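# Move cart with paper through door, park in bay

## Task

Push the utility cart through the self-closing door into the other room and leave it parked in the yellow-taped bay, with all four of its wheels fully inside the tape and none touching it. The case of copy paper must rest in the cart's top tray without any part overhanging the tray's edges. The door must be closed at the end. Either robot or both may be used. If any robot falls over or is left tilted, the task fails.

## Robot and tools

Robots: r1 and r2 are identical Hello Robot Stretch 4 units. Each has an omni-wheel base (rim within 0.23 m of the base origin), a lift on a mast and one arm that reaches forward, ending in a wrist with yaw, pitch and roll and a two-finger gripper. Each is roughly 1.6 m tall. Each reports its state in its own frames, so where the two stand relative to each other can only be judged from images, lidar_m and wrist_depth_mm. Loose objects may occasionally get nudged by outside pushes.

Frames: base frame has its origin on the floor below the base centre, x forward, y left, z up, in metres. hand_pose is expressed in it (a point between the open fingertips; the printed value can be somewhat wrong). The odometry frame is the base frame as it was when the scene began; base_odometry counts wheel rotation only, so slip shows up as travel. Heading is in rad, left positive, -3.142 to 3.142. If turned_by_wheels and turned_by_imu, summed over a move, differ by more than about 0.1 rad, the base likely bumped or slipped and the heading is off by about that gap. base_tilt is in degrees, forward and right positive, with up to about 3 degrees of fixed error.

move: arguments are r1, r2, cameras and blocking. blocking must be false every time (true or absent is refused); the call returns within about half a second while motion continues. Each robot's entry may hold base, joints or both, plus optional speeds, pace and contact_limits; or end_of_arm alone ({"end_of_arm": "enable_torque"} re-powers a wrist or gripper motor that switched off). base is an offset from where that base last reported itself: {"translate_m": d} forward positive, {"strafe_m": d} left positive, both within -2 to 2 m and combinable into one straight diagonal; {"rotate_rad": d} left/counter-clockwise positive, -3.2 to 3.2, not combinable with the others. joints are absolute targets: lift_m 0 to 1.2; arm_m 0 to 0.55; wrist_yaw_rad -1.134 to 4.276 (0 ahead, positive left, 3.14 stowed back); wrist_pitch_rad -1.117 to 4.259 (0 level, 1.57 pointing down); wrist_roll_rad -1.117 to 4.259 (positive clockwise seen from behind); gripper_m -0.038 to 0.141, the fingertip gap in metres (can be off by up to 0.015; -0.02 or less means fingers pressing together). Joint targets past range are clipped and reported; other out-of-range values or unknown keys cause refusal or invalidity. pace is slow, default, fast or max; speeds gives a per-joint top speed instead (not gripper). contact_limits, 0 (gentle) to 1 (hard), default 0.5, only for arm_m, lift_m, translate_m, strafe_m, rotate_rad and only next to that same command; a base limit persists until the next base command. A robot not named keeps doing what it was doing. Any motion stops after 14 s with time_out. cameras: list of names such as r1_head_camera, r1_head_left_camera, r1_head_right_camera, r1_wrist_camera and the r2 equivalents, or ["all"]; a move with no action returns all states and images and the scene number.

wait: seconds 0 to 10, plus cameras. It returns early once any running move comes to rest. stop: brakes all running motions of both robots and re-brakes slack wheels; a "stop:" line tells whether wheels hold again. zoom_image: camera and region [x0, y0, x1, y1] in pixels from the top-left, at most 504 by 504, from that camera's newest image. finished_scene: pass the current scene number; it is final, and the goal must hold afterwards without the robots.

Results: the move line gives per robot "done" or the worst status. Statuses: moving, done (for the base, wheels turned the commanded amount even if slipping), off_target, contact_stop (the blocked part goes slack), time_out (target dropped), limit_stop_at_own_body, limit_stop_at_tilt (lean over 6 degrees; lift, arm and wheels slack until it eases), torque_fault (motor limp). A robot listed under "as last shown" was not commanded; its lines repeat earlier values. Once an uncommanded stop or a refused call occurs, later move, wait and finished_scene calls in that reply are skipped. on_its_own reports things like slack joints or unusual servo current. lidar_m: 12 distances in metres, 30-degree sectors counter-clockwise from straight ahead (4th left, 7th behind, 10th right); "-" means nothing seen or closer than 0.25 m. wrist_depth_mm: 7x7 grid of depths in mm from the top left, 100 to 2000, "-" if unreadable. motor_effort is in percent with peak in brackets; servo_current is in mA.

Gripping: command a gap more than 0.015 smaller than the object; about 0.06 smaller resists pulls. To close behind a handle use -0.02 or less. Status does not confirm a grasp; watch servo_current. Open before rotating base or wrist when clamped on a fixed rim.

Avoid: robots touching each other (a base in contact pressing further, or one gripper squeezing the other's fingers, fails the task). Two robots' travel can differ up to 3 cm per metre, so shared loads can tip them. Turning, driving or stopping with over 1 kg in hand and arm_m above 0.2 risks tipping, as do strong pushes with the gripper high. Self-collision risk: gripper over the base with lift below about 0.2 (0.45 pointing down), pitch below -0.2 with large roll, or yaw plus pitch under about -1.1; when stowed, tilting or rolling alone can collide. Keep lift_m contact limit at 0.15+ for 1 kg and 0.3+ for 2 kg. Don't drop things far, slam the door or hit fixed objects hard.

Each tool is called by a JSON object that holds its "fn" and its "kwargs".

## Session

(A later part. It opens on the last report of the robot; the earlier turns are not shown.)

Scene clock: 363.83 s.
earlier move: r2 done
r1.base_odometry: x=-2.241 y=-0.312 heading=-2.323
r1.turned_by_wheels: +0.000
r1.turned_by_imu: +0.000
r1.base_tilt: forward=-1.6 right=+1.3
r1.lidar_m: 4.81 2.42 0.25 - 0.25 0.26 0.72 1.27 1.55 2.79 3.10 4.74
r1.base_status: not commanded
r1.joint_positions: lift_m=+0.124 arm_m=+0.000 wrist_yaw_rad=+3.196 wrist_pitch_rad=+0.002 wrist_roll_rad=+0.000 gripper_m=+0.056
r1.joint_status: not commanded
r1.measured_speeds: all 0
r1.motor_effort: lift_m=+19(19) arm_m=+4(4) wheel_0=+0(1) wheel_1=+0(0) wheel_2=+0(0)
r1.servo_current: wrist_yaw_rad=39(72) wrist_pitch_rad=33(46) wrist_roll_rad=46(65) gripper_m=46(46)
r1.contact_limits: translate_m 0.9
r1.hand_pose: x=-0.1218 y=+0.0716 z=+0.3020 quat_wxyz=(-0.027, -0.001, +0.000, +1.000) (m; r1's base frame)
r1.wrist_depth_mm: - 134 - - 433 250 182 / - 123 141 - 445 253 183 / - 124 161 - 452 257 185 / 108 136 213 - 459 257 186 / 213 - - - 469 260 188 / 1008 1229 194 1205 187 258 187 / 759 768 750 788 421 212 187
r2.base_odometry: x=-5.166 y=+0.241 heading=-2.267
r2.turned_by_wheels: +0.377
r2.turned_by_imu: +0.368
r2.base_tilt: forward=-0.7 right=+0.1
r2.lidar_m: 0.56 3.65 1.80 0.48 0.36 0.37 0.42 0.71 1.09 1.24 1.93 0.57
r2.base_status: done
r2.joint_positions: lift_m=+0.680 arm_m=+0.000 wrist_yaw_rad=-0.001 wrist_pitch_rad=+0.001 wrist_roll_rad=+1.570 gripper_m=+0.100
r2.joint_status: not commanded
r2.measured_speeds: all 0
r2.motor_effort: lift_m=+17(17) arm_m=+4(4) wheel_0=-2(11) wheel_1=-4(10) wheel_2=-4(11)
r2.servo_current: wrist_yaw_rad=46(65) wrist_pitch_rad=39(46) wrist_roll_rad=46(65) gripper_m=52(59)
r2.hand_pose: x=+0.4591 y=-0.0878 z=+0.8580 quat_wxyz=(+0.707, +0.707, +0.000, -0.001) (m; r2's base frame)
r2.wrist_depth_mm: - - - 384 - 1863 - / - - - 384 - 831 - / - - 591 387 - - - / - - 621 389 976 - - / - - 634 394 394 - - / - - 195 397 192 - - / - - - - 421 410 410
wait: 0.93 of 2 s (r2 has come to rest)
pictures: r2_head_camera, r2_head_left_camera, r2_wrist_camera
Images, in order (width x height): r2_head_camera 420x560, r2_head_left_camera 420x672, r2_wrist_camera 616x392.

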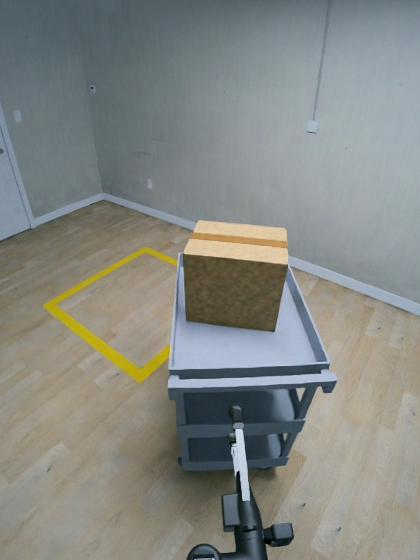

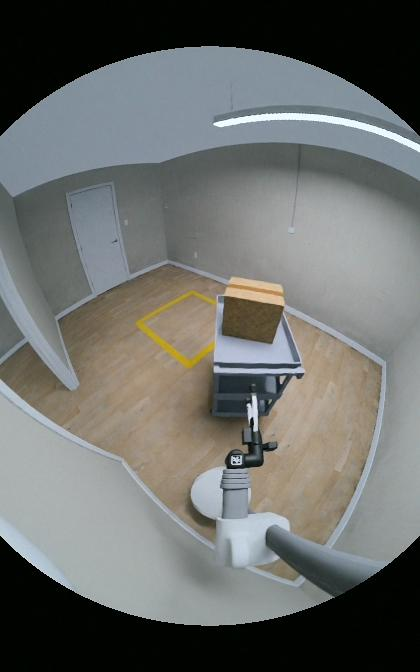

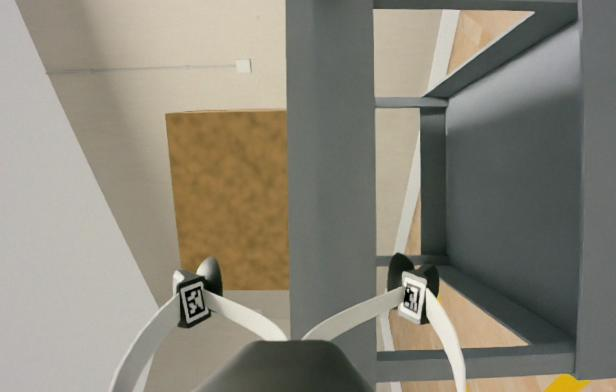

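{"fn": "move", "kwargs": {"blocking": false, "r2": {"base":{"translate_m":0.215,"strafe_m":-0.05},"contact_limits":{"translate_m":0.2},"pace":"slow"}}}

{"fn": "wait", "kwargs": {"seconds": 3.5}}

{"fn": "move", "kwargs": {"blocking": false, "r2": {"joints":{"gripper_m":-0.02}}}}

{"fn": "wait", "kwargs": {"seconds": 2}}

{"fn": "move", "kwargs": {"blocking": false, "r2": {"base":{"strafe_m":-0.4,"translate_m":0.1},"contact_limits":{"translate_m":0.4},"pace":"slow"}}}

{"fn": "wait", "kwargs": {"seconds": 7, "cameras": ["r2_head_camera","r2_wrist_camera","r2_head_left_camera"]}}

Scene clock: 374.27 s.
move: r2 moving
r1: as last shown
r1.lidar_m: 4.85 2.45 0.25 - 0.25 0.28 0.76 1.27 1.56 2.80 3.08 4.73
r1.motor_effort: lift_m=+18(19) arm_m=+4(4) wheel_0=+0(1) wheel_1=+0(0) wheel_2=+0(0)
r1.servo_current: wrist_yaw_rad=46(65) wrist_pitch_rad=33(46) wrist_roll_rad=46(52) gripper_m=39(52)
r1.contact_limits: translate_m 0.9
r1.wrist_depth_mm: - 134 - - 433 250 182 / - 123 142 - 445 253 183 / - 124 161 - 459 255 185 / 108 135 213 - 462 257 187 / 214 - - - 469 260 187 / 1008 1182 193 1160 188 260 188 / 750 750 750 798 421 213 188
r2.base_odometry: x=-5.177 y=+0.234 heading=-2.267
r2.turned_by_wheels: +0.000
r2.turned_by_imu: +0.001
r2.base_tilt: forward=-0.7 right=+0.0
r2.lidar_m: 0.54 3.64 1.80 0.48 0.41 0.36 0.43 0.73 1.08 1.25 1.91 0.59
r2.base_status: translate_m moving; strafe_m moving
r2.joint_positions: lift_m=+0.680 arm_m=+0.000 wrist_yaw_rad=-0.001 wrist_pitch_rad=+0.001 wrist_roll_rad=+1.570 gripper_m=+0.100
r2.joint_status: not commanded
r2.measured_speeds: translate_m=+0.049 strafe_m=-0.012 rotate_rad=+0.000 lift_m=+0.000 arm_m=+0.000 wrist_yaw_rad=+0.000 wrist_pitch_rad=+0.000 wrist_roll_rad=+0.000
r2.motor_effort: lift_m=+17(17) arm_m=+4(4) wheel_0=+6(8) wheel_1=+5(5) wheel_2=-8(11)
r2.servo_current: wrist_yaw_rad=59(59) wrist_pitch_rad=39(46) wrist_roll_rad=59(59) gripper_m=46(59)
r2.contact_limits: translate_m 0.2
r2.hand_pose: x=+0.4591 y=-0.0878 z=+0.8580 quat_wxyz=(+0.707, +0.707, +0.000, -0.001) (m; r2's base frame)
r2.wrist_depth_mm: - - - 370 - 1708 - / - - - 377 - 809 - / - - 585 379 - - - / - - 609 379 - - - / - - 621 382 379 - - / - - 195 322 194 - - / - - - - - 415 410
pictures: none

Scene clock: 377.23 s.
earlier move: r2 done
r1.base_odometry: x=-2.241 y=-0.312 heading=-2.323
r1.turned_by_wheels: +0.000
r1.turned_by_imu: +0.000
r1.base_tilt: forward=-1.6 right=+1.3
r1.lidar_m: 4.81 2.43 0.25 - 0.25 0.26 0.72 1.29 1.56 2.80 3.10 4.79
r1.base_status: not commanded
r1.joint_positions: lift_m=+0.124 arm_m=+0.000 wrist_yaw_rad=+3.196 wrist_pitch_rad=+0.002 wrist_roll_rad=+0.000 gripper_m=+0.056
r1.joint_status: not commanded
r1.measured_speeds: all 0
r1.motor_effort: lift_m=+18(19) arm_m=+3(4) wheel_0=+1(1) wheel_1=+0(0) wheel_2=+0(0)
r1.servo_current: wrist_yaw_rad=46(72) wrist_pitch_rad=39(52) wrist_roll_rad=39(65) gripper_m=39(52)
r1.contact_limits: translate_m 0.9
r1.hand_pose: x=-0.1218 y=+0.0716 z=+0.3020 quat_wxyz=(-0.027, -0.001, +0.000, +1.000) (m; r1's base frame)
r1.wrist_depth_mm: - 135 - - 433 250 182 / - 123 141 - 442 253 183 / - 124 161 - 459 256 186 / 108 135 213 - 462 257 186 / 214 - - - 469 259 187 / 1008 1229 194 1182 188 260 188 / 750 759 750 788 418 212 188
r2.base_odometry: x=-5.342 y=+0.109 heading=-2.268
r2.turned_by_wheels: +0.000
r2.turned_by_imu: +0.001
r2.base_tilt: forward=-0.7 right=+0.1
r2.lidar_m: 0.39 3.55 1.78 0.73 0.58 0.57 0.63 1.04 1.21 1.31 2.09 0.45
r2.base_status: done
r2.joint_positions: lift_m=+0.680 arm_m=+0.000 wrist_yaw_rad=-0.002 wrist_pitch_rad=+0.001 wrist_roll_rad=+1.570 gripper_m=+0.100
r2.joint_status: not commanded
r2.measured_speeds: all 0
r2.motor_effort: lift_m=+17(17) arm_m=+4(4) wheel_0=+2(12) wheel_1=+4(9) wheel_2=-11(15)
r2.servo_current: wrist_yaw_rad=46(59) wrist_pitch_rad=46(52) wrist_roll_rad=39(59) gripper_m=52(59)
r2.contact_limits: translate_m 0.2
r2.hand_pose: x=+0.4591 y=-0.0881 z=+0.8579 quat_wxyz=(+0.707, +0.707, +0.000, -0.001) (m; r2's base frame)
r2.wrist_depth_mm: - - - 187 249 1708 492 / - - - 186 247 820 - / - 455 445 186 246 820 - / - 466 462 186 245 842 - / - - 473 185 244 842 - / - - 195 184 198 - - / - - - - 243 1808 -
wait: 2.97 of 3.5 s (r2 has come to rest)
pictures: none

Scene clock: 377.73 s.
move: r2 moving
r1: as last shown
r1.lidar_m: 4.81 2.45 0.25 - 0.25 0.28 0.78 1.27 1.58 2.79 3.10 4.76
r1.motor_effort: lift_m=+18(19) arm_m=+4(4) wheel_0=+0(1) wheel_1=+0(0) wheel_2=+0(0)
r1.servo_current: wrist_yaw_rad=65(72) wrist_pitch_rad=46(46) wrist_roll_rad=26(52) gripper_m=39(46)
r1.contact_limits: translate_m 0.9
r1.wrist_depth_mm: - 135 - - 436 250 181 / - 123 141 - 442 254 183 / - 124 161 - 452 255 186 / 108 135 213 - 466 256 187 / 213 - - - 469 260 187 / 1008 1255 194 1182 187 260 188 / 750 759 759 788 421 211 187
r2.base_odometry: x=-5.342 y=+0.109 heading=-2.268
r2.turned_by_wheels: +0.000
r2.turned_by_imu: +0.000
r2.base_tilt: forward=-0.7 right=+0.1
r2.lidar_m: 0.40 3.54 1.79 0.76 0.59 0.57 0.63 1.01 1.21 1.36 2.15 0.43
r2.base_status: not commanded
r2.joint_positions: lift_m=+0.680 arm_m=+0.000 wrist_yaw_rad=-0.002 wrist_pitch_rad=+0.001 wrist_roll_rad=+1.570 gripper_m=+0.083
r2.joint_status: gripper_m moving
r2.measured_speeds: translate_m=+0.000 strafe_m=+0.000 rotate_rad=+0.000 lift_m=+0.000 arm_m=+0.000 wrist_yaw_rad=+0.000 wrist_pitch_rad=+0.002 wrist_roll_rad=+0.000
r2.motor_effort: lift_m=+17(17) arm_m=+4(4) wheel_0=+3(3) wheel_1=+4(4) wheel_2=-11(12)
r2.servo_current: wrist_yaw_rad=39(52) wrist_pitch_rad=39(46) wrist_roll_rad=52(59) gripper_m=150(150)
r2.contact_limits: translate_m 0.2
r2.hand_pose: x=+0.4591 y=-0.0881 z=+0.8578 quat_wxyz=(+0.707, +0.707, +0.000, -0.001) (m; r2's base frame)
r2.wrist_depth_mm: - - - 187 249 1661 488 / - - - 187 249 820 - / - 449 449 186 247 - - / - 462 459 186 246 866 - / - 484 473 185 245 854 - / - - 196 184 191 - - / - - - - - 1708 488
pictures: none

Scene clock: 379.17 s.
earlier move: r2 done
r1.base_odometry: x=-2.241 y=-0.312 heading=-2.323
r1.turned_by_wheels: +0.000
r1.turned_by_imu: +0.000
r1.base_tilt: forward=-1.5 right=+1.3
r1.lidar_m: 4.82 2.44 0.25 - 0.25 0.25 0.74 1.30 1.54 2.79 3.09 4.76
r1.base_status: not commanded
r1.joint_positions: lift_m=+0.124 arm_m=+0.000 wrist_yaw_rad=+3.196 wrist_pitch_rad=+0.002 wrist_roll_rad=+0.000 gripper_m=+0.056
r1.joint_status: not commanded
r1.measured_speeds: all 0
r1.motor_effort: lift_m=+18(19) arm_m=+3(4) wheel_0=+0(1) wheel_1=+0(0) wheel_2=+0(0)
r1.servo_current: wrist_yaw_rad=65(72) wrist_pitch_rad=39(46) wrist_roll_rad=52(65) gripper_m=46(46)
r1.contact_limits: translate_m 0.9
r1.hand_pose: x=-0.1218 y=+0.0716 z=+0.3020 quat_wxyz=(-0.027, -0.001, +0.000, +1.000) (m; r1's base frame)
r1.wrist_depth_mm: - 134 - - 433 250 182 / - 122 141 - 445 254 183 / - 124 161 - 452 256 186 / 108 136 212 - 459 258 187 / 214 - - - 469 262 188 / 1008 1182 194 1182 188 260 187 / 741 759 750 778 424 213 189
r2.base_odometry: x=-5.343 y=+0.109 heading=-2.267
r2.turned_by_wheels: +0.000
r2.turned_by_imu: +0.001
r2.base_tilt: forward=-0.7 right=+0.1
r2.lidar_m: 0.38 3.57 1.77 0.73 0.59 0.56 0.63 1.03 1.19 1.35 2.13 0.44
r2.base_status: not commanded
r2.joint_positions: lift_m=+0.680 arm_m=+0.000 wrist_yaw_rad=+0.001 wrist_pitch_rad=+0.003 wrist_roll_rad=+1.570 gripper_m=-0.019
r2.joint_status: all done
r2.measured_speeds: all 0
r2.motor_effort: lift_m=+17(17) arm_m=-3(4) wheel_0=+1(4) wheel_1=+2(4) wheel_2=-3(12)
r2.servo_current: wrist_yaw_rad=46(59) wrist_pitch_rad=39(46) wrist_roll_rad=39(65) gripper_m=111(247)
r2.contact_limits: translate_m 0.2
r2.hand_pose: x=+0.4594 y=-0.0872 z=+0.8573 quat_wxyz=(+0.707, +0.707, +0.001, -0.001) (m; r2's base frame)
r2.wrist_depth_mm: - - - 175 236 1661 - / - - - 235 236 750 - / - 439 439 176 235 831 - / - 462 455 236 236 842 - / - 477 473 176 236 831 - / - - 187 176 180 - - / - - - - 236 1464 496
wait: 1.43 of 2 s (r2 has come to rest)
pictures: none

Scene clock: 379.67 s.
move: r2 moving
r1: as last shown
r1.base_tilt: forward=-1.6 right=+1.2
r1.lidar_m: 4.82 2.46 0.25 - 0.25 0.27 0.75 1.29 1.54 2.80 3.06 4.77
r1.motor_effort: lift_m=+19(19) arm_m=+3(4) wheel_0=+0(0) wheel_1=+0(0) wheel_2=+0(0)
r1.servo_current: wrist_yaw_rad=59(59) wrist_pitch_rad=39(46) wrist_roll_rad=39(72) gripper_m=39(46)
r1.contact_limits: translate_m 0.9
r1.wrist_depth_mm: - 135 - - 436 250 182 / - 123 141 - 445 252 184 / - 124 161 - 452 256 186 / 108 135 212 - 462 259 187 / 213 - - - 469 259 187 / 1008 1205 195 1160 187 260 187 / 759 759 759 778 418 212 187
r2.base_odometry: x=-5.354 y=+0.114 heading=-2.267
r2.turned_by_wheels: +0.000
r2.turned_by_imu: +0.000
r2.base_tilt: forward=-0.7 right=+0.0
r2.lidar_m: 0.40 3.53 1.77 0.73 0.58 0.59 0.68 1.02 1.20 1.31 2.09 0.45
r2.base_status: translate_m moving; strafe_m moving
r2.joint_positions: lift_m=+0.680 arm_m=+0.000 wrist_yaw_rad=+0.004 wrist_pitch_rad=+0.003 wrist_roll_rad=+1.570 gripper_m=-0.019
r2.joint_status: not commanded
r2.measured_speeds: translate_m=+0.013 strafe_m=-0.049 rotate_rad=-0.003 lift_m=+0.000 arm_m=+0.000 wrist_yaw_rad=+0.004 wrist_pitch_rad=+0.000 wrist_roll_rad=+0.000
r2.motor_effort: lift_m=+17(17) arm_m=-4(4) wheel_0=+12(17) wheel_1=-6(6) wheel_2=-3(6)
r2.servo_current: wrist_yaw_rad=52(59) wrist_pitch_rad=39(52) wrist_roll_rad=39(59) gripper_m=98(111)
r2.contact_limits: translate_m 0.4
r2.hand_pose: x=+0.4597 y=-0.0862 z=+0.8573 quat_wxyz=(+0.707, +0.707, +0.003, +0.000) (m; r2's base frame)
r2.wrist_depth_mm: - - - 173 234 1661 - / - - - 233 233 750 - / - 439 439 174 235 842 - / - 455 455 233 235 842 - / - 473 466 174 234 831 - / - - 189 174 179 - - / - - - - 235 1576 492
pictures: none

Scene clock: 384.53 s.
earlier move: r2 done
r1.base_odometry: x=-2.241 y=-0.312 heading=-2.323
r1.turned_by_wheels: +0.000
r1.turned_by_imu: +0.000
r1.base_tilt: forward=-1.6 right=+1.3
r1.lidar_m: 4.80 2.44 0.25 - 0.25 0.25 0.73 1.28 1.57 2.78 3.09 4.76
r1.base_status: not commanded
r1.joint_positions: lift_m=+0.124 arm_m=+0.000 wrist_yaw_rad=+3.196 wrist_pitch_rad=+0.002 wrist_roll_rad=+0.000 gripper_m=+0.056
r1.joint_status: not commanded
r1.measured_speeds: all 0
r1.motor_effort: lift_m=+18(19) arm_m=+4(4) wheel_0=+0(1) wheel_1=+0(0) wheel_2=+0(0)
r1.servo_current: wrist_yaw_rad=52(72) wrist_pitch_rad=46(52) wrist_roll_rad=39(72) gripper_m=46(52)
r1.contact_limits: translate_m 0.9
r1.hand_pose: x=-0.1218 y=+0.0716 z=+0.3020 quat_wxyz=(-0.027, -0.001, +0.000, +1.000) (m; r1's base frame)
r1.wrist_depth_mm: - 135 - - 433 249 182 / - 123 141 - 439 253 183 / - 124 161 - 449 256 185 / 108 135 213 - 459 258 187 / 214 - - - 469 259 188 / 1008 1182 193 1182 187 260 187 / 750 750 750 788 421 212 187
r2.base_odometry: x=-5.713 y=+0.288 heading=-2.267
r2.turned_by_wheels: +0.000
r2.turned_by_imu: +0.003
r2.base_tilt: forward=-0.7 right=+0.1
r2.lidar_m: 0.32 0.39 2.18 1.14 0.93 0.89 1.03 0.96 0.96 1.07 1.70 0.46
r2.base_status: done
r2.joint_positions: lift_m=+0.680 arm_m=+0.000 wrist_yaw_rad=+0.007 wrist_pitch_rad=+0.003 wrist_roll_rad=+1.570 gripper_m=-0.019
r2.joint_status: not commanded
r2.measured_speeds: all 0
r2.motor_effort: lift_m=+17(18) arm_m=-4(4) wheel_0=+7(17) wheel_1=-5(8) wheel_2=+0(6)
r2.servo_current: wrist_yaw_rad=59(65) wrist_pitch_rad=39(52) wrist_roll_rad=33(59) gripper_m=91(111)
r2.contact_limits: translate_m 0.4
r2.hand_pose: x=+0.4599 y=-0.0855 z=+0.8573 quat_wxyz=(+0.707, +0.707, +0.004, +0.001) (m; r2's base frame)
r2.wrist_depth_mm: - - - 317 355 355 1042 / - - - 249 324 1537 459 / - - - 225 296 1708 525 / - - - 206 271 768 - / - 473 466 187 243 854 - / - 455 188 172 179 - - / - - 430 - 213 - -
wait: 4.87 of 7 s (r2 has come to rest)
pictures: r2_head_camera, r2_head_left_camera, r2_wrist_camera
Images, in order (width x height): r2_head_camera 420x560, r2_head_left_camera 420x672, r2_wrist_camera 616x392.

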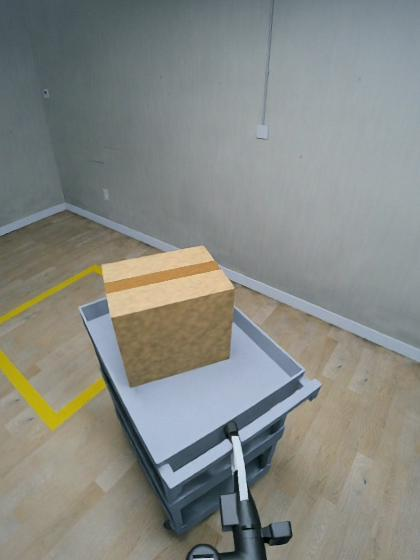

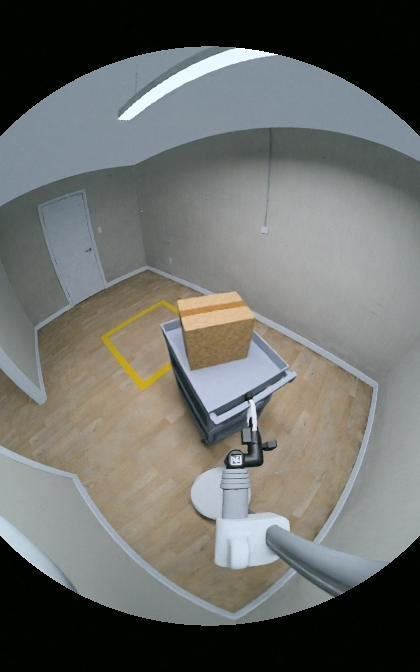

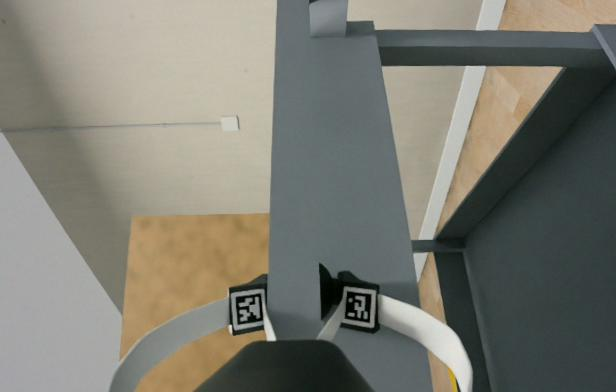

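{"fn": "move", "kwargs": {"blocking": false, "r2": {"base":{"strafe_m":-0.12},"pace":"slow"}}}

{"fn": "wait", "kwargs": {"seconds": 3, "cameras": ["r2_head_camera","r2_wrist_camera"]}}

Scene clock: 412.20 s.
move: r2 moving
r1: as last shown
r1.lidar_m: 4.82 2.46 0.25 - 0.25 0.26 0.78 1.31 1.58 2.80 3.06 4.77
r1.motor_effort: lift_m=+18(19) arm_m=+3(4) wheel_0=+0(1) wheel_1=+0(0) wheel_2=+0(0)
r1.servo_current: wrist_yaw_rad=46(65) wrist_pitch_rad=46(52) wrist_roll_rad=46(59) gripper_m=39(46)
r1.contact_limits: translate_m 0.9
r1.wrist_depth_mm: - 135 - - 433 251 181 / - 123 141 - 445 253 183 / - 124 161 - 452 255 186 / 108 135 213 - 459 258 187 / 214 - - - 469 260 187 / 991 1205 194 1160 187 260 189 / 759 750 750 788 424 211 187
r2.base_odometry: x=-5.724 y=+0.298 heading=-2.267
r2.turned_by_wheels: +0.000
r2.turned_by_imu: +0.001
r2.base_tilt: forward=-0.7 right=+0.0
r2.lidar_m: 0.34 0.40 2.22 1.16 0.91 0.91 1.02 0.95 0.95 1.07 1.66 0.50
r2.base_status: strafe_m moving
r2.joint_positions: lift_m=+0.680 arm_m=+0.000 wrist_yaw_rad=+0.009 wrist_pitch_rad=+0.003 wrist_roll_rad=+1.570 gripper_m=-0.019
r2.joint_status: not commanded
r2.measured_speeds: translate_m=+0.001 strafe_m=-0.056 rotate_rad=-0.001 lift_m=+0.000 arm_m=+0.000 wrist_yaw_rad=+0.008 wrist_pitch_rad=+0.000 wrist_roll_rad=+0.000
r2.motor_effort: lift_m=+17(18) arm_m=-4(4) wheel_0=+13(17) wheel_1=-8(9) wheel_2=+3(3)
r2.servo_current: wrist_yaw_rad=72(72) wrist_pitch_rad=46(46) wrist_roll_rad=46(52) gripper_m=85(98)
r2.hand_pose: x=+0.4601 y=-0.0848 z=+0.8573 quat_wxyz=(+0.707, +0.707, +0.004, +0.002) (m; r2's base frame)
r2.wrist_depth_mm: - - - 317 355 359 1042 / - - - 249 329 1576 462 / - - - 225 298 1708 521 / - - - 207 272 759 - / - 473 462 188 244 854 - / - 455 189 172 178 - - / - - 427 - 213 - -
pictures: none

Scene clock: 414.03 s.
earlier move: r2 done
r1.base_odometry: x=-2.241 y=-0.312 heading=-2.323
r1.turned_by_wheels: +0.000
r1.turned_by_imu: +0.000
r1.base_tilt: forward=-1.6 right=+1.3
r1.lidar_m: 4.79 2.44 0.25 - 0.25 0.25 0.76 1.29 1.57 2.79 3.08 4.77
r1.base_status: not commanded
r1.joint_positions: lift_m=+0.124 arm_m=+0.000 wrist_yaw_rad=+3.196 wrist_pitch_rad=+0.002 wrist_roll_rad=+0.000 gripper_m=+0.056
r1.joint_status: not commanded
r1.measured_speeds: all 0
r1.motor_effort: lift_m=+18(19) arm_m=+4(4) wheel_0=+0(1) wheel_1=+0(0) wheel_2=+0(0)
r1.servo_current: wrist_yaw_rad=46(78) wrist_pitch_rad=39(52) wrist_roll_rad=59(65) gripper_m=39(46)
r1.contact_limits: translate_m 0.9
r1.hand_pose: x=-0.1218 y=+0.0716 z=+0.3020 quat_wxyz=(-0.027, -0.001, +0.000, +1.000) (m; r1's base frame)
r1.wrist_depth_mm: - 135 - - 430 250 181 / - 123 141 - 445 253 184 / - 124 161 - 452 256 185 / 108 135 213 - 462 258 186 / 214 - - - 469 259 187 / 1025 1229 195 1205 187 260 188 / 750 768 750 788 424 211 188
r2.base_odometry: x=-5.805 y=+0.365 heading=-2.267
r2.turned_by_wheels: +0.000
r2.turned_by_imu: +0.001
r2.base_tilt: forward=-0.6 right=+0.1
r2.lidar_m: 0.29 0.36 2.38 1.24 1.00 0.97 1.07 0.87 0.87 0.98 1.52 0.48
r2.base_status: done
r2.joint_positions: lift_m=+0.680 arm_m=+0.000 wrist_yaw_rad=+0.010 wrist_pitch_rad=+0.003 wrist_roll_rad=+1.570 gripper_m=-0.019
r2.joint_status: not commanded
r2.measured_speeds: all 0
r2.motor_effort: lift_m=+17(18) arm_m=-4(4) wheel_0=+6(17) wheel_1=-4(9) wheel_2=+4(6)
r2.servo_current: wrist_yaw_rad=65(78) wrist_pitch_rad=39(46) wrist_roll_rad=39(65) gripper_m=91(98)
r2.hand_pose: x=+0.4602 y=-0.0845 z=+0.8573 quat_wxyz=(+0.707, +0.707, +0.005, +0.002) (m; r2's base frame)
r2.wrist_depth_mm: - - - 329 - 1464 1160 / - - - 283 379 397 397 / - - - 245 315 1756 488 / - - - 216 287 1863 - / - - 480 190 253 798 - / - 455 188 168 180 - - / - 427 421 - 213 - -
wait: 1.83 of 3 s (r2 has come to rest)
pictures: r2_head_camera, r2_wrist_camera
Images, in order (width x height): r2_head_camera 420x560, r2_wrist_camera 616x392.

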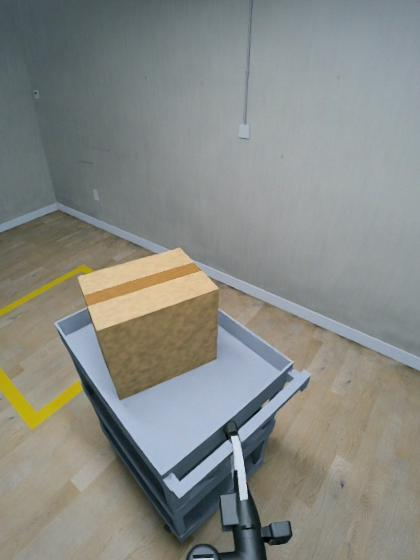

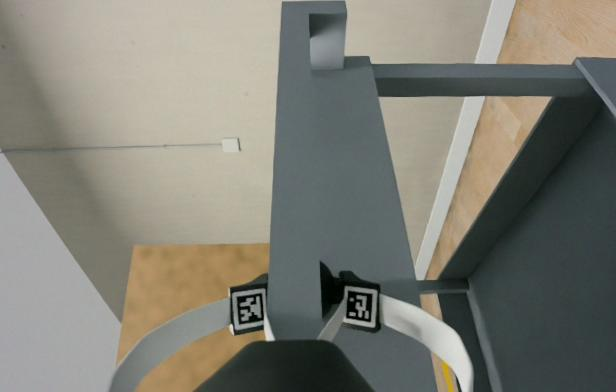

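{"fn": "move", "kwargs": {"blocking": false, "r2": {"base":{"rotate_rad":0.22},"pace":"slow"}}}

{"fn": "wait", "kwargs": {"seconds": 4}}

{"fn": "move", "kwargs": {"blocking": false, "r2": {"base":{"strafe_m":-0.17},"pace":"slow"}}}

{"fn": "wait", "kwargs": {"seconds": 4}}

{"fn": "wait", "kwargs": {"seconds": 0.1, "cameras": ["r2_head_camera","r2_wrist_camera"]}}

Scene clock: 428.77 s.
move: r2 moving
r1: as last shown
r1.lidar_m: 4.84 2.45 0.25 - 0.25 0.29 0.78 1.27 1.55 2.78 3.04 4.78
r1.motor_effort: lift_m=+18(18) arm_m=+3(4) wheel_0=+0(1) wheel_1=+0(0) wheel_2=+0(0)
r1.servo_current: wrist_yaw_rad=65(65) wrist_pitch_rad=39(52) wrist_roll_rad=52(59) gripper_m=39(46)
r1.contact_limits: translate_m 0.9
r1.wrist_depth_mm: - 135 - - 433 250 181 / - 123 141 - 445 253 183 / - 124 161 - 452 256 185 / 108 135 213 - 459 258 187 / 213 - - - 473 260 187 / 1008 1229 193 1182 188 262 189 / 759 750 759 788 421 212 188
r2.base_odometry: x=-5.805 y=+0.365 heading=-2.144
r2.turned_by_wheels: +0.123
r2.turned_by_imu: +0.119
r2.base_tilt: forward=-0.7 right=+0.1
r2.lidar_m: 0.31 0.50 2.24 1.12 0.99 0.97 0.98 0.88 0.86 1.06 1.78 0.47
r2.base_status: rotate_rad moving
r2.joint_positions: lift_m=+0.680 arm_m=+0.000 wrist_yaw_rad=-0.014 wrist_pitch_rad=+0.003 wrist_roll_rad=+1.570 gripper_m=-0.019
r2.joint_status: not commanded
r2.measured_speeds: translate_m=-0.003 strafe_m=-0.001 rotate_rad=+0.466 lift_m=+0.000 arm_m=+0.000 wrist_yaw_rad=-0.066 wrist_pitch_rad=+0.000 wrist_roll_rad=+0.000
r2.motor_effort: lift_m=+17(17) arm_m=-3(4) wheel_0=-12(14) wheel_1=-8(10) wheel_2=-15(15)
r2.servo_current: wrist_yaw_rad=78(78) wrist_pitch_rad=46(46) wrist_roll_rad=46(59) gripper_m=85(98)
r2.hand_pose: x=+0.4581 y=-0.0914 z=+0.8573 quat_wxyz=(+0.707, +0.707, -0.004, -0.006) (m; r2's base frame)
r2.wrist_depth_mm: - - - 303 - 1464 1160 / - - - 320 373 1397 424 / - - - 229 297 1756 500 / - - - 257 273 1863 - / - 473 462 182 244 809 - / - 452 188 163 180 - - / - 424 415 - 208 - -
pictures: none

Scene clock: 429.50 s.
earlier move: r2 done
r1.base_odometry: x=-2.241 y=-0.312 heading=-2.323
r1.turned_by_wheels: +0.000
r1.turned_by_imu: +0.000
r1.base_tilt: forward=-1.6 right=+1.2
r1.lidar_m: 4.79 2.46 0.25 - 0.25 0.29 0.77 1.26 1.57 2.78 3.10 4.76
r1.base_status: not commanded
r1.joint_positions: lift_m=+0.124 arm_m=+0.000 wrist_yaw_rad=+3.196 wrist_pitch_rad=+0.002 wrist_roll_rad=+0.000 gripper_m=+0.056
r1.joint_status: not commanded
r1.measured_speeds: all 0
r1.motor_effort: lift_m=+18(19) arm_m=+3(4) wheel_0=+0(1) wheel_1=+0(0) wheel_2=+0(0)
r1.servo_current: wrist_yaw_rad=46(65) wrist_pitch_rad=39(52) wrist_roll_rad=72(72) gripper_m=39(46)
r1.contact_limits: translate_m 0.9
r1.hand_pose: x=-0.1218 y=+0.0716 z=+0.3020 quat_wxyz=(-0.027, -0.001, +0.000, +1.000) (m; r1's base frame)
r1.wrist_depth_mm: - 135 - - 433 251 182 / - 123 141 - 442 252 183 / - 124 161 - 455 255 185 / 108 135 213 - 462 257 186 / 213 - - - 466 259 188 / 1008 1205 193 1205 188 260 188 / 759 759 759 788 418 211 187
r2.base_odometry: x=-5.805 y=+0.365 heading=-2.047
r2.turned_by_wheels: +0.097
r2.turned_by_imu: +0.094
r2.base_tilt: forward=-0.7 right=+0.1
r2.lidar_m: 0.36 0.47 2.25 1.08 0.97 1.00 0.96 0.87 0.86 1.13 1.81 0.43
r2.base_status: done
r2.joint_positions: lift_m=+0.680 arm_m=+0.000 wrist_yaw_rad=+0.005 wrist_pitch_rad=+0.003 wrist_roll_rad=+1.570 gripper_m=-0.019
r2.joint_status: not commanded
r2.measured_speeds: all 0
r2.motor_effort: lift_m=+17(18) arm_m=+4(4) wheel_0=+1(14) wheel_1=-4(10) wheel_2=-1(17)
r2.servo_current: wrist_yaw_rad=52(98) wrist_pitch_rad=39(46) wrist_roll_rad=46(59) gripper_m=78(98)
r2.hand_pose: x=+0.4597 y=-0.0860 z=+0.8573 quat_wxyz=(+0.707, +0.707, +0.003, +0.000) (m; r2's base frame)
r2.wrist_depth_mm: - - - 226 301 332 397 / - - - 214 277 1661 480 / - - - 202 265 1808 - / - - 462 191 251 831 - / - 459 452 182 239 831 - / - 449 186 171 178 - - / - - 439 - 220 - -
wait: 0.73 of 4 s (r2 has come to rest)
pictures: none

Scene clock: 430.00 s.
move: r2 moving
r1: as last shown
r1.base_tilt: forward=-1.6 right=+1.3
r1.lidar_m: 4.81 2.44 0.25 - 0.25 0.26 0.73 1.28 1.55 2.79 3.10 4.80
r1.motor_effort: lift_m=+19(19) arm_m=+4(4) wheel_0=+0(1) wheel_1=+0(0) wheel_2=+0(0)
r1.servo_current: wrist_yaw_rad=46(59) wrist_pitch_rad=46(52) wrist_roll_rad=59(59) gripper_m=39(46)
r1.contact_limits: translate_m 0.9
r1.wrist_depth_mm: - 134 - - 433 250 182 / - 122 141 - 439 252 184 / - 124 161 - 452 256 186 / 108 135 213 - 462 258 186 / 214 - - - 469 259 189 / 1008 1205 194 1205 189 262 187 / 759 750 759 798 421 211 187
r2.base_odometry: x=-5.818 y=+0.372 heading=-2.047
r2.turned_by_wheels: +0.000
r2.turned_by_imu: +0.001
r2.base_tilt: forward=-0.7 right=+0.1
r2.lidar_m: 0.35 0.42 2.24 1.10 0.99 1.01 0.93 0.87 0.88 1.08 1.80 0.46
r2.base_status: strafe_m moving
r2.joint_positions: lift_m=+0.680 arm_m=+0.000 wrist_yaw_rad=+0.005 wrist_pitch_rad=+0.003 wrist_roll_rad=+1.570 gripper_m=-0.019
r2.joint_status: not commanded
r2.measured_speeds: translate_m=+0.000 strafe_m=-0.056 rotate_rad=-0.002 lift_m=+0.000 arm_m=+0.000 wrist_yaw_rad=+0.002 wrist_pitch_rad=+0.000 wrist_roll_rad=+0.000
r2.motor_effort: lift_m=+17(17) arm_m=+4(4) wheel_0=+13(13) wheel_1=-6(8) wheel_2=+0(2)
r2.servo_current: wrist_yaw_rad=46(52) wrist_pitch_rad=39(46) wrist_roll_rad=46(59) gripper_m=78(85)
r2.hand_pose: x=+0.4597 y=-0.0860 z=+0.8573 quat_wxyz=(+0.707, +0.707, +0.003, +0.001) (m; r2's base frame)
r2.wrist_depth_mm: - - - 225 304 330 397 / - - - 213 278 1661 480 / - - - 202 266 1808 - / - - 459 191 253 820 - / - 459 455 182 239 831 - / - 449 187 172 180 - - / - - 442 - 220 - -
pictures: none

Scene clock: 432.33 s.
earlier move: r2 done
r1.base_odometry: x=-2.241 y=-0.312 heading=-2.323
r1.turned_by_wheels: +0.000
r1.turned_by_imu: +0.000
r1.base_tilt: forward=-1.6 right=+1.3
r1.lidar_m: 4.82 2.44 0.25 - 0.25 0.28 0.74 1.28 1.56 2.80 3.08 4.76
r1.base_status: not commanded
r1.joint_positions: lift_m=+0.124 arm_m=+0.000 wrist_yaw_rad=+3.196 wrist_pitch_rad=+0.002 wrist_roll_rad=+0.000 gripper_m=+0.056
r1.joint_status: not commanded
r1.measured_speeds: all 0
r1.motor_effort: lift_m=+18(19) arm_m=+4(4) wheel_0=+0(1) wheel_1=+0(0) wheel_2=+0(0)
r1.servo_current: wrist_yaw_rad=52(72) wrist_pitch_rad=46(52) wrist_roll_rad=39(72) gripper_m=46(46)
r1.contact_limits: translate_m 0.9
r1.hand_pose: x=-0.1218 y=+0.0716 z=+0.3020 quat_wxyz=(-0.027, -0.001, +0.000, +1.000) (m; r1's base frame)
r1.wrist_depth_mm: - 135 - - 433 251 182 / - 123 141 - 442 253 183 / - 124 161 - 455 256 185 / 108 135 213 - 455 257 187 / 213 - - - 469 259 188 / 1008 1205 194 1205 188 260 187 / 759 759 750 788 418 212 188
r2.base_odometry: x=-5.956 y=+0.443 heading=-2.047
r2.turned_by_wheels: +0.000
r2.turned_by_imu: +0.000
r2.base_tilt: forward=-0.6 right=+0.1
r2.lidar_m: 0.32 0.38 2.39 1.23 1.12 1.13 0.86 0.76 0.78 0.97 1.68 0.47
r2.base_status: done
r2.joint_positions: lift_m=+0.680 arm_m=+0.000 wrist_yaw_rad=+0.005 wrist_pitch_rad=+0.003 wrist_roll_rad=+1.570 gripper_m=-0.019
r2.joint_status: not commanded
r2.measured_speeds: all 0
r2.motor_effort: lift_m=+17(17) arm_m=+4(4) wheel_0=+6(15) wheel_1=-5(9) wheel_2=+0(2)
r2.servo_current: wrist_yaw_rad=46(59) wrist_pitch_rad=39(52) wrist_roll_rad=39(65) gripper_m=78(91)
r2.hand_pose: x=+0.4597 y=-0.0859 z=+0.8573 quat_wxyz=(+0.707, +0.707, +0.003, +0.001) (m; r2's base frame)
r2.wrist_depth_mm: - - - 310 345 351 1042 / - - - 244 324 1576 452 / - - - 222 293 1708 488 / - - - 203 268 1708 - / - 466 459 187 241 854 - / - 452 187 169 179 - - / - 430 427 - 214 - -
wait: 2.33 of 4 s (r2 has come to rest)
pictures: none

Scene clock: 432.43 s.
r1.base_odometry: x=-2.241 y=-0.312 heading=-2.323
r1.turned_by_wheels: +0.000
r1.turned_by_imu: +0.000
r1.base_tilt: forward=-1.6 right=+1.3
r1.lidar_m: 4.80 2.41 0.25 - 0.25 0.26 0.78 1.26 1.59 2.79 3.10 4.77
r1.base_status: not commanded
r1.joint_positions: lift_m=+0.124 arm_m=+0.000 wrist_yaw_rad=+3.196 wrist_pitch_rad=+0.002 wrist_roll_rad=+0.000 gripper_m=+0.056
r1.joint_status: not commanded
r1.measured_speeds: all 0
r1.motor_effort: lift_m=+19(19) arm_m=+3(4) wheel_0=+0(1) wheel_1=+0(0) wheel_2=+0(0)
r1.servo_current: wrist_yaw_rad=46(72) wrist_pitch_rad=39(52) wrist_roll_rad=39(72) gripper_m=46(46)
r1.contact_limits: translate_m 0.9
r1.hand_pose: x=-0.1218 y=+0.0716 z=+0.3020 quat_wxyz=(-0.027, -0.001, +0.000, +1.000) (m; r1's base frame)
r1.wrist_depth_mm: - 135 - - 433 250 182 / - 123 141 - 442 253 183 / - 124 161 - 452 255 185 / 108 135 213 - 466 258 186 / 214 - - - 469 260 187 / 1008 1205 194 1205 187 260 188 / 768 750 750 788 418 211 189
r2.base_odometry: x=-5.956 y=+0.443 heading=-2.047
r2.turned_by_wheels: +0.000
r2.turned_by_imu: +0.000
r2.base_tilt: forward=-0.6 right=+0.1
r2.lidar_m: 0.31 0.38 2.41 1.25 1.11 1.13 0.86 0.76 0.79 0.99 1.69 0.46
r2.base_status: done
r2.joint_positions: lift_m=+0.680 arm_m=+0.000 wrist_yaw_rad=+0.005 wrist_pitch_rad=+0.003 wrist_roll_rad=+1.570 gripper_m=-0.019
r2.joint_status: not commanded
r2.measured_speeds: all 0
r2.motor_effort: lift_m=+17(17) arm_m=+4(4) wheel_0=+6(15) wheel_1=-5(9) wheel_2=+0(2)
r2.servo_current: wrist_yaw_rad=39(59) wrist_pitch_rad=46(52) wrist_roll_rad=39(65) gripper_m=85(91)
r2.hand_pose: x=+0.4597 y=-0.0859 z=+0.8573 quat_wxyz=(+0.707, +0.707, +0.003, +0.001) (m; r2's base frame)
r2.wrist_depth_mm: - - - 310 345 351 1042 / - - - 244 322 1576 452 / - - - 221 293 1756 492 / - - - 203 268 1708 - / - 462 459 187 240 842 - / - 449 187 168 179 - - / - 427 424 - 214 - -
wait: 0.10 s; no rest
pictures: r2_head_camera, r2_wrist_camera
Images, in order (width x height): r2_head_camera 420x560, r2_wrist_camera 616x392.

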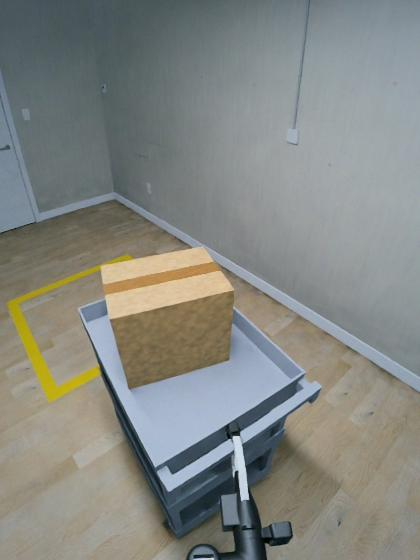

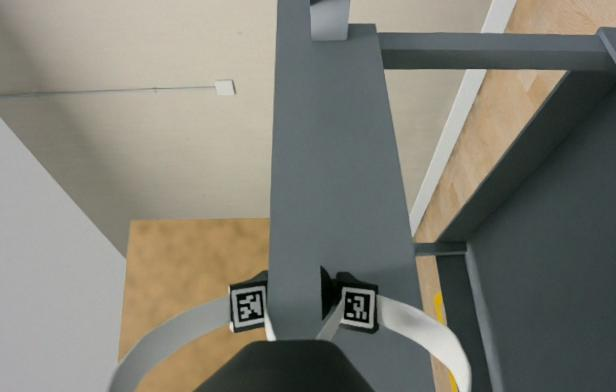

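{"fn": "move", "kwargs": {"blocking": false, "r2": {"base":{"strafe_m":-0.07},"pace":"slow"}}}

{"fn": "wait", "kwargs": {"seconds": 3}}

{"fn": "move", "kwargs": {"blocking": false, "r2": {"base":{"translate_m":0.32,"strafe_m":0.2},"pace":"slow"}}}

{"fn": "wait", "kwargs": {"seconds": 6, "cameras": ["r2_head_camera"]}}

Scene clock: 441.50 s.
move: r2 moving
r1: as last shown
r1.lidar_m: 4.81 2.40 0.25 - 0.25 0.27 0.72 1.29 1.56 2.78 3.10 4.78
r1.motor_effort: lift_m=+18(19) arm_m=+4(4) wheel_0=+0(1) wheel_1=+0(0) wheel_2=+0(0)
r1.servo_current: wrist_yaw_rad=59(65) wrist_pitch_rad=39(46) wrist_roll_rad=46(65) gripper_m=46(46)
r1.contact_limits: translate_m 0.9
r1.wrist_depth_mm: - 134 - - 433 251 182 / - 122 141 - 442 252 183 / - 124 161 - 452 255 185 / 108 135 212 - 459 258 186 / 213 - - - 469 259 188 / 1025 1205 194 1205 187 262 188 / 741 741 750 798 415 211 188
r2.base_odometry: x=-5.969 y=+0.449 heading=-2.047
r2.turned_by_wheels: +0.000
r2.turned_by_imu: +0.001
r2.base_tilt: forward=-0.6 right=+0.1
r2.lidar_m: 0.31 0.39 2.42 1.24 1.10 1.15 0.86 0.74 0.75 0.99 1.66 0.43
r2.base_status: strafe_m moving
r2.joint_positions: lift_m=+0.680 arm_m=+0.000 wrist_yaw_rad=+0.007 wrist_pitch_rad=+0.003 wrist_roll_rad=+1.570 gripper_m=-0.019
r2.joint_status: not commanded
r2.measured_speeds: translate_m=+0.000 strafe_m=-0.056 rotate_rad=+0.000 lift_m=+0.000 arm_m=+0.000 wrist_yaw_rad=+0.001 wrist_pitch_rad=+0.000 wrist_roll_rad=+0.000
r2.motor_effort: lift_m=+17(18) arm_m=+4(4) wheel_0=+10(13) wheel_1=-8(9) wheel_2=+1(1)
r2.servo_current: wrist_yaw_rad=52(59) wrist_pitch_rad=39(46) wrist_roll_rad=39(59) gripper_m=78(85)
r2.hand_pose: x=+0.4599 y=-0.0855 z=+0.8573 quat_wxyz=(+0.707, +0.707, +0.004, +0.001) (m; r2's base frame)
r2.wrist_depth_mm: - - - 310 343 357 1042 / - - - 246 324 1576 452 / - - - 223 296 1708 496 / - - - 204 268 741 - / - 466 459 187 240 854 - / - 445 187 169 179 - - / - 433 424 - 216 - -
pictures: none

Scene clock: 442.83 s.
earlier move: r2 done
r1.base_odometry: x=-2.241 y=-0.312 heading=-2.323
r1.turned_by_wheels: +0.000
r1.turned_by_imu: +0.000
r1.base_tilt: forward=-1.6 right=+1.3
r1.lidar_m: 4.82 2.45 0.25 - 0.25 0.28 0.76 1.28 1.56 2.80 3.05 4.78
r1.base_status: not commanded
r1.joint_positions: lift_m=+0.124 arm_m=+0.000 wrist_yaw_rad=+3.196 wrist_pitch_rad=+0.002 wrist_roll_rad=+0.000 gripper_m=+0.056
r1.joint_status: not commanded
r1.measured_speeds: all 0
r1.motor_effort: lift_m=+18(19) arm_m=+4(4) wheel_0=-1(1) wheel_1=+0(0) wheel_2=+0(0)
r1.servo_current: wrist_yaw_rad=59(65) wrist_pitch_rad=39(52) wrist_roll_rad=52(65) gripper_m=46(46)
r1.contact_limits: translate_m 0.9
r1.hand_pose: x=-0.1218 y=+0.0716 z=+0.3020 quat_wxyz=(-0.027, -0.001, +0.000, +1.000) (m; r1's base frame)
r1.wrist_depth_mm: - 135 - - 433 250 182 / - 123 141 - 442 253 183 / - 124 161 - 459 255 186 / 108 136 213 - 459 257 187 / 214 - - - 469 260 187 / 1025 1229 194 1182 187 260 187 / 759 750 759 788 424 212 188
r2.base_odometry: x=-6.018 y=+0.475 heading=-2.047
r2.turned_by_wheels: +0.000
r2.turned_by_imu: +0.000
r2.base_tilt: forward=-0.6 right=+0.1
r2.lidar_m: 0.32 0.36 2.48 1.28 1.17 1.20 0.81 0.71 0.74 0.92 1.61 0.47
r2.base_status: done
r2.joint_positions: lift_m=+0.680 arm_m=+0.000 wrist_yaw_rad=+0.007 wrist_pitch_rad=+0.003 wrist_roll_rad=+1.570 gripper_m=-0.019
r2.joint_status: not commanded
r2.measured_speeds: all 0
r2.motor_effort: lift_m=+17(18) arm_m=+4(4) wheel_0=+5(14) wheel_1=-4(9) wheel_2=+0(2)
r2.servo_current: wrist_yaw_rad=52(65) wrist_pitch_rad=46(52) wrist_roll_rad=46(59) gripper_m=85(91)
r2.hand_pose: x=+0.4599 y=-0.0855 z=+0.8573 quat_wxyz=(+0.707, +0.707, +0.004, +0.001) (m; r2's base frame)
r2.wrist_depth_mm: - - - 312 - 1336 1098 / - - - 317 359 1499 368 / - - - 230 304 1708 496 / - - - 207 273 1863 - / - - 462 189 243 809 - / - 449 187 167 178 - - / - 424 418 - 212 - -
wait: 1.33 of 3 s (r2 has come to rest)
pictures: none

Scene clock: 443.33 s.
move: r2 moving
r1: as last shown
r1.lidar_m: 4.81 2.45 0.25 - 0.25 0.27 0.76 1.27 1.59 2.81 3.08 4.75
r1.motor_effort: lift_m=+18(19) arm_m=+3(4) wheel_0=+0(1) wheel_1=+0(0) wheel_2=+0(0)
r1.servo_current: wrist_yaw_rad=39(59) wrist_pitch_rad=39(39) wrist_roll_rad=39(65) gripper_m=33(46)
r1.contact_limits: translate_m 0.9
r1.wrist_depth_mm: - 135 - - 433 250 182 / - 123 141 - 445 254 183 / - 124 161 - 455 256 185 / 108 135 212 - 459 256 187 / 213 - - - 466 259 188 / 1025 1205 193 1160 187 262 189 / 759 759 759 788 421 213 187
r2.base_odometry: x=-6.017 y=+0.461 heading=-2.048
r2.turned_by_wheels: -0.001
r2.turned_by_imu: -0.001
r2.base_tilt: forward=-0.7 right=+0.1
r2.lidar_m: 0.28 0.37 2.43 1.29 1.17 1.19 0.83 0.71 0.75 0.94 1.63 0.48
r2.base_status: translate_m moving; strafe_m moving
r2.joint_positions: lift_m=+0.680 arm_m=+0.000 wrist_yaw_rad=-0.001 wrist_pitch_rad=+0.003 wrist_roll_rad=+1.570 gripper_m=-0.019
r2.joint_status: not commanded
r2.measured_speeds: translate_m=+0.046 strafe_m=+0.027 rotate_rad=-0.002 lift_m=+0.000 arm_m=+0.000 wrist_yaw_rad=-0.047 wrist_pitch_rad=+0.000 wrist_roll_rad=+0.000
r2.motor_effort: lift_m=+17(17) arm_m=+4(4) wheel_0=-1(9) wheel_1=+9(9) wheel_2=-12(12)
r2.servo_current: wrist_yaw_rad=52(65) wrist_pitch_rad=46(46) wrist_roll_rad=46(59) gripper_m=85(85)
r2.hand_pose: x=+0.4592 y=-0.0877 z=+0.8573 quat_wxyz=(+0.707, +0.707, +0.001, -0.002) (m; r2's base frame)
r2.wrist_depth_mm: - - - 309 - 1397 1160 / - - - 265 364 373 373 / - - - 227 309 1756 500 / - - - 208 278 1863 - / - - 462 188 241 759 - / - 445 187 168 178 - - / - 427 415 - 210 - -
pictures: none

Scene clock: 447.77 s.
earlier move: r2 done
r1.base_odometry: x=-2.241 y=-0.312 heading=-2.323
r1.turned_by_wheels: +0.000
r1.turned_by_imu: +0.000
r1.base_tilt: forward=-1.6 right=+1.3
r1.lidar_m: 4.82 2.42 0.25 - 0.25 0.28 0.78 1.27 1.58 2.80 3.08 4.76
r1.base_status: not commanded
r1.joint_positions: lift_m=+0.124 arm_m=+0.000 wrist_yaw_rad=+3.196 wrist_pitch_rad=+0.002 wrist_roll_rad=+0.000 gripper_m=+0.056
r1.joint_status: not commanded
r1.measured_speeds: all 0
r1.motor_effort: lift_m=+18(19) arm_m=+4(4) wheel_0=+0(1) wheel_1=+0(0) wheel_2=+0(0)
r1.servo_current: wrist_yaw_rad=52(72) wrist_pitch_rad=46(52) wrist_roll_rad=52(65) gripper_m=39(52)
r1.contact_limits: translate_m 0.9
r1.hand_pose: x=-0.1218 y=+0.0716 z=+0.3020 quat_wxyz=(-0.027, -0.001, +0.000, +1.000) (m; r1's base frame)
r1.wrist_depth_mm: - 134 - - 433 251 181 / - 123 141 - 442 252 184 / - 124 161 - 452 255 185 / 108 135 213 - 459 257 187 / 213 - - - 469 259 187 / 1008 1205 194 1182 188 260 188 / 759 759 750 798 418 213 187
r2.base_odometry: x=-5.988 y=+0.099 heading=-2.048
r2.turned_by_wheels: +0.000
r2.turned_by_imu: -0.003
r2.base_tilt: forward=-0.6 right=+0.1
r2.lidar_m: 0.29 0.43 2.16 1.35 1.22 1.22 1.20 1.10 1.09 1.38 1.57 0.46
r2.base_status: done
r2.joint_positions: lift_m=+0.680 arm_m=+0.000 wrist_yaw_rad=-0.011 wrist_pitch_rad=+0.003 wrist_roll_rad=+1.570 gripper_m=-0.019
r2.joint_status: not commanded
r2.measured_speeds: all 0
r2.motor_effort: lift_m=+17(18) arm_m=+4(4) wheel_0=-9(14) wheel_1=+3(10) wheel_2=-10(20)
r2.servo_current: wrist_yaw_rad=65(85) wrist_pitch_rad=39(46) wrist_roll_rad=52(59) gripper_m=72(85)
r2.hand_pose: x=+0.4583 y=-0.0907 z=+0.8573 quat_wxyz=(+0.707, +0.707, -0.003, -0.005) (m; r2's base frame)
r2.wrist_depth_mm: - - - 312 349 349 1042 / - - - 241 320 1464 452 / - - - 219 283 1661 496 / - - - 200 266 1708 - / - 466 459 185 241 854 - / - 445 189 166 179 - - / - 424 424 - 213 - -
wait: 4.43 of 6 s (r2 has come to rest)
pictures: r2_head_camera
Images, in order (width x height): r2_head_camera 420x560.

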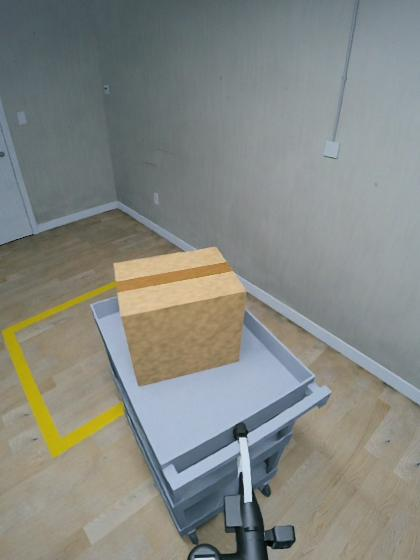

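{"fn": "move", "kwargs": {"blocking": false, "r2": {"base":{"strafe_m":-0.09},"pace":"slow"}}}

{"fn": "wait", "kwargs": {"seconds": 3}}

{"fn": "move", "kwargs": {"blocking": false, "r2": {"base":{"translate_m":0.36,"strafe_m":0.28},"pace":"slow"}}}

{"fn": "wait", "kwargs": {"seconds": 7, "cameras": ["r2_head_camera"]}}

Scene clock: 454.80 s.
move: r2 moving
r1: as last shown
r1.lidar_m: 4.84 2.46 0.25 - 0.25 0.28 0.77 1.27 1.58 2.79 3.09 4.78
r1.motor_effort: lift_m=+18(19) arm_m=+4(4) wheel_0=-1(1) wheel_1=+0(0) wheel_2=+0(0)
r1.servo_current: wrist_yaw_rad=65(65) wrist_pitch_rad=39(46) wrist_roll_rad=59(59) gripper_m=39(52)
r1.contact_limits: translate_m 0.9
r1.wrist_depth_mm: - 135 - - 433 251 181 / - 123 141 - 445 253 183 / - 124 161 - 455 256 186 / 108 135 213 - 459 258 187 / 213 - - - 466 259 187 / 991 1182 193 1182 187 260 189 / 759 741 750 788 424 212 187
r2.base_odometry: x=-6.000 y=+0.105 heading=-2.048
r2.turned_by_wheels: +0.000
r2.turned_by_imu: +0.001
r2.base_tilt: forward=-0.6 right=+0.1
r2.lidar_m: 0.30 0.42 2.19 1.36 1.21 1.22 1.20 1.07 1.10 1.40 1.57 0.49
r2.base_status: strafe_m moving
r2.joint_positions: lift_m=+0.680 arm_m=+0.000 wrist_yaw_rad=-0.003 wrist_pitch_rad=+0.003 wrist_roll_rad=+1.570 gripper_m=-0.019
r2.joint_status: not commanded
r2.measured_speeds: translate_m=+0.000 strafe_m=-0.056 rotate_rad=-0.001 lift_m=+0.000 arm_m=+0.000 wrist_yaw_rad=+0.014 wrist_pitch_rad=+0.000 wrist_roll_rad=+0.000
r2.motor_effort: lift_m=+17(17) arm_m=+4(4) wheel_0=+7(11) wheel_1=-7(9) wheel_2=-1(7)
r2.servo_current: wrist_yaw_rad=46(78) wrist_pitch_rad=46(46) wrist_roll_rad=39(59) gripper_m=72(78)
r2.hand_pose: x=+0.4590 y=-0.0883 z=+0.8573 quat_wxyz=(+0.707, +0.707, +0.000, -0.002) (m; r2's base frame)
r2.wrist_depth_mm: - - - 310 345 349 351 / - - - 238 314 1464 452 / - - - 218 282 1661 500 / - - - 199 265 759 - / - 462 455 185 242 842 - / - 445 187 168 179 - - / - 436 424 - 214 - -
pictures: none

Scene clock: 456.37 s.
earlier move: r2 done
r1.base_odometry: x=-2.241 y=-0.312 heading=-2.323
r1.turned_by_wheels: +0.000
r1.turned_by_imu: +0.000
r1.base_tilt: forward=-1.6 right=+1.3
r1.lidar_m: 4.80 2.43 0.25 - 0.25 0.27 0.73 1.29 1.58 2.79 3.08 4.78
r1.base_status: not commanded
r1.joint_positions: lift_m=+0.124 arm_m=+0.000 wrist_yaw_rad=+3.196 wrist_pitch_rad=+0.002 wrist_roll_rad=+0.000 gripper_m=+0.056
r1.joint_status: not commanded
r1.measured_speeds: all 0
r1.motor_effort: lift_m=+18(19) arm_m=+3(4) wheel_0=+0(1) wheel_1=+0(0) wheel_2=+0(0)
r1.servo_current: wrist_yaw_rad=72(72) wrist_pitch_rad=33(52) wrist_roll_rad=59(65) gripper_m=39(52)
r1.contact_limits: translate_m 0.9
r1.hand_pose: x=-0.1218 y=+0.0716 z=+0.3020 quat_wxyz=(-0.027, -0.001, +0.000, +1.000) (m; r1's base frame)
r1.wrist_depth_mm: - 134 - - 433 251 182 / - 123 141 - 442 253 183 / - 124 160 - 452 256 186 / 108 135 213 - 462 257 187 / 213 - - - 469 259 187 / 1025 1229 193 1182 187 259 188 / 759 750 750 798 421 213 189
r2.base_odometry: x=-6.067 y=+0.140 heading=-2.048
r2.turned_by_wheels: +0.000
r2.turned_by_imu: +0.001
r2.base_tilt: forward=-0.6 right=+0.1
r2.lidar_m: 0.29 0.36 2.24 1.43 1.28 1.29 1.15 1.03 1.05 1.31 1.51 0.48
r2.base_status: done
r2.joint_positions: lift_m=+0.680 arm_m=+0.000 wrist_yaw_rad=+0.009 wrist_pitch_rad=+0.003 wrist_roll_rad=+1.570 gripper_m=-0.019
r2.joint_status: not commanded
r2.measured_speeds: all 0
r2.motor_effort: lift_m=+17(17) arm_m=+4(4) wheel_0=+7(16) wheel_1=-4(9) wheel_2=+0(7)
r2.servo_current: wrist_yaw_rad=52(78) wrist_pitch_rad=46(52) wrist_roll_rad=46(59) gripper_m=72(85)
r2.hand_pose: x=+0.4600 y=-0.0849 z=+0.8573 quat_wxyz=(+0.707, +0.707, +0.004, +0.002) (m; r2's base frame)
r2.wrist_depth_mm: - - - 306 - 1281 1098 / - - - 314 349 1430 424 / - - - 222 296 1661 496 / - - - 206 273 1921 - / - - 459 188 242 820 - / - 449 187 167 180 - - / - 427 421 - 213 - -
wait: 1.57 of 3 s (r2 has come to rest)
pictures: none

Scene clock: 456.87 s.
move: r2 moving
r1: as last shown
r1.base_tilt: forward=-1.6 right=+1.2
r1.lidar_m: 4.80 2.42 0.25 - 0.25 0.27 0.74 1.26 1.57 2.79 3.08 4.80
r1.motor_effort: lift_m=+18(19) arm_m=+4(4) wheel_0=+0(1) wheel_1=+0(0) wheel_2=+0(0)
r1.servo_current: wrist_yaw_rad=52(59) wrist_pitch_rad=39(46) wrist_roll_rad=52(65) gripper_m=46(46)
r1.contact_limits: translate_m 0.9
r1.wrist_depth_mm: - 135 - - 430 251 182 / - 123 141 - 442 253 183 / - 124 161 - 455 257 186 / 108 135 213 - 459 257 187 / 213 - - - 469 259 188 / 1025 1229 195 1182 188 260 189 / 750 759 768 809 421 212 188
r2.base_odometry: x=-6.065 y=+0.127 heading=-2.049
r2.turned_by_wheels: -0.001
r2.turned_by_imu: -0.001
r2.base_tilt: forward=-0.7 right=+0.1
r2.lidar_m: 0.30 0.35 2.24 1.41 1.30 1.30 1.18 1.04 1.05 1.32 1.50 0.46
r2.base_status: translate_m moving; strafe_m moving
r2.joint_positions: lift_m=+0.680 arm_m=+0.000 wrist_yaw_rad=+0.002 wrist_pitch_rad=+0.003 wrist_roll_rad=+1.570 gripper_m=-0.019
r2.joint_status: not commanded
r2.measured_speeds: translate_m=+0.042 strafe_m=+0.033 rotate_rad=-0.006 lift_m=+0.000 arm_m=+0.000 wrist_yaw_rad=-0.029 wrist_pitch_rad=+0.000 wrist_roll_rad=+0.000
r2.motor_effort: lift_m=+17(17) arm_m=+4(4) wheel_0=-1(9) wheel_1=+8(9) wheel_2=-10(11)
r2.servo_current: wrist_yaw_rad=59(72) wrist_pitch_rad=46(46) wrist_roll_rad=39(52) gripper_m=78(78)
r2.hand_pose: x=+0.4595 y=-0.0868 z=+0.8573 quat_wxyz=(+0.707, +0.707, +0.002, +0.000) (m; r2's base frame)
r2.wrist_depth_mm: - - - 306 - 1308 1138 / - - - 320 359 375 373 / - - - 226 300 1661 500 / - - - 207 274 1808 - / - - 462 188 241 820 - / - 449 186 166 178 - - / - 421 415 - 211 - -
pictures: none

Scene clock: 462.13 s.
earlier move: r2 done
r1.base_odometry: x=-2.241 y=-0.312 heading=-2.323
r1.turned_by_wheels: +0.000
r1.turned_by_imu: +0.000
r1.base_tilt: forward=-1.6 right=+1.3
r1.lidar_m: 4.80 2.45 0.25 - 0.25 0.27 0.77 1.29 1.56 2.79 3.08 4.77
r1.base_status: not commanded
r1.joint_positions: lift_m=+0.124 arm_m=+0.000 wrist_yaw_rad=+3.196 wrist_pitch_rad=+0.002 wrist_roll_rad=+0.000 gripper_m=+0.056
r1.joint_status: not commanded
r1.measured_speeds: all 0
r1.motor_effort: lift_m=+18(19) arm_m=+4(4) wheel_0=+0(1) wheel_1=+0(0) wheel_2=+0(0)
r1.servo_current: wrist_yaw_rad=39(72) wrist_pitch_rad=46(52) wrist_roll_rad=26(72) gripper_m=46(46)
r1.contact_limits: translate_m 0.9
r1.hand_pose: x=-0.1218 y=+0.0716 z=+0.3020 quat_wxyz=(-0.027, -0.001, +0.000, +1.000) (m; r1's base frame)
r1.wrist_depth_mm: - 135 - - 433 250 182 / - 123 141 - 442 253 183 / - 124 161 - 449 256 185 / 108 135 212 - 459 257 186 / 214 - - - 469 258 187 / 1025 1205 193 1182 188 260 188 / 750 750 741 788 418 212 188
r2.base_odometry: x=-5.985 y=-0.308 heading=-2.049
r2.turned_by_wheels: +0.000
r2.turned_by_imu: -0.002
r2.base_tilt: forward=-0.7 right=+0.1
r2.lidar_m: 0.34 3.22 2.17 1.91 1.27 1.29 1.63 1.50 1.51 1.67 1.49 0.45
r2.base_status: done
r2.joint_positions: lift_m=+0.680 arm_m=+0.000 wrist_yaw_rad=-0.011 wrist_pitch_rad=+0.003 wrist_roll_rad=+1.570 gripper_m=-0.019
r2.joint_status: not commanded
r2.measured_speeds: all 0
r2.motor_effort: lift_m=+17(18) arm_m=+4(4) wheel_0=-7(14) wheel_1=+3(9) wheel_2=-7(19)
r2.servo_current: wrist_yaw_rad=65(78) wrist_pitch_rad=46(46) wrist_roll_rad=52(65) gripper_m=78(85)
r2.hand_pose: x=+0.4583 y=-0.0906 z=+0.8573 quat_wxyz=(+0.707, +0.707, -0.003, -0.005) (m; r2's base frame)
r2.wrist_depth_mm: - - - 218 293 1255 1160 / - - - 207 272 1430 496 / - - - 196 258 707 - / - 459 459 189 248 831 - / - 452 455 180 237 831 - / - 449 187 170 179 - - / - - 445 - 220 - -
wait: 5.27 of 7 s (r2 has come to rest)
pictures: r2_head_camera
Images, in order (width x height): r2_head_camera 420x560.

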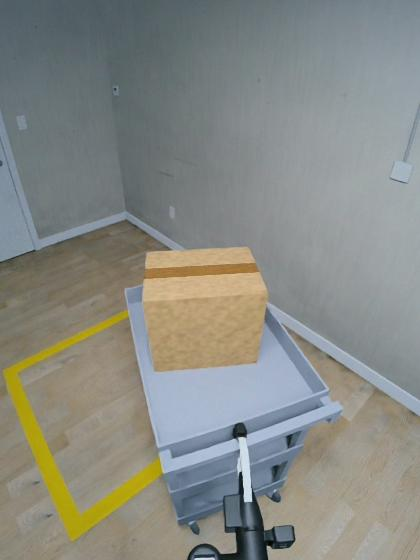

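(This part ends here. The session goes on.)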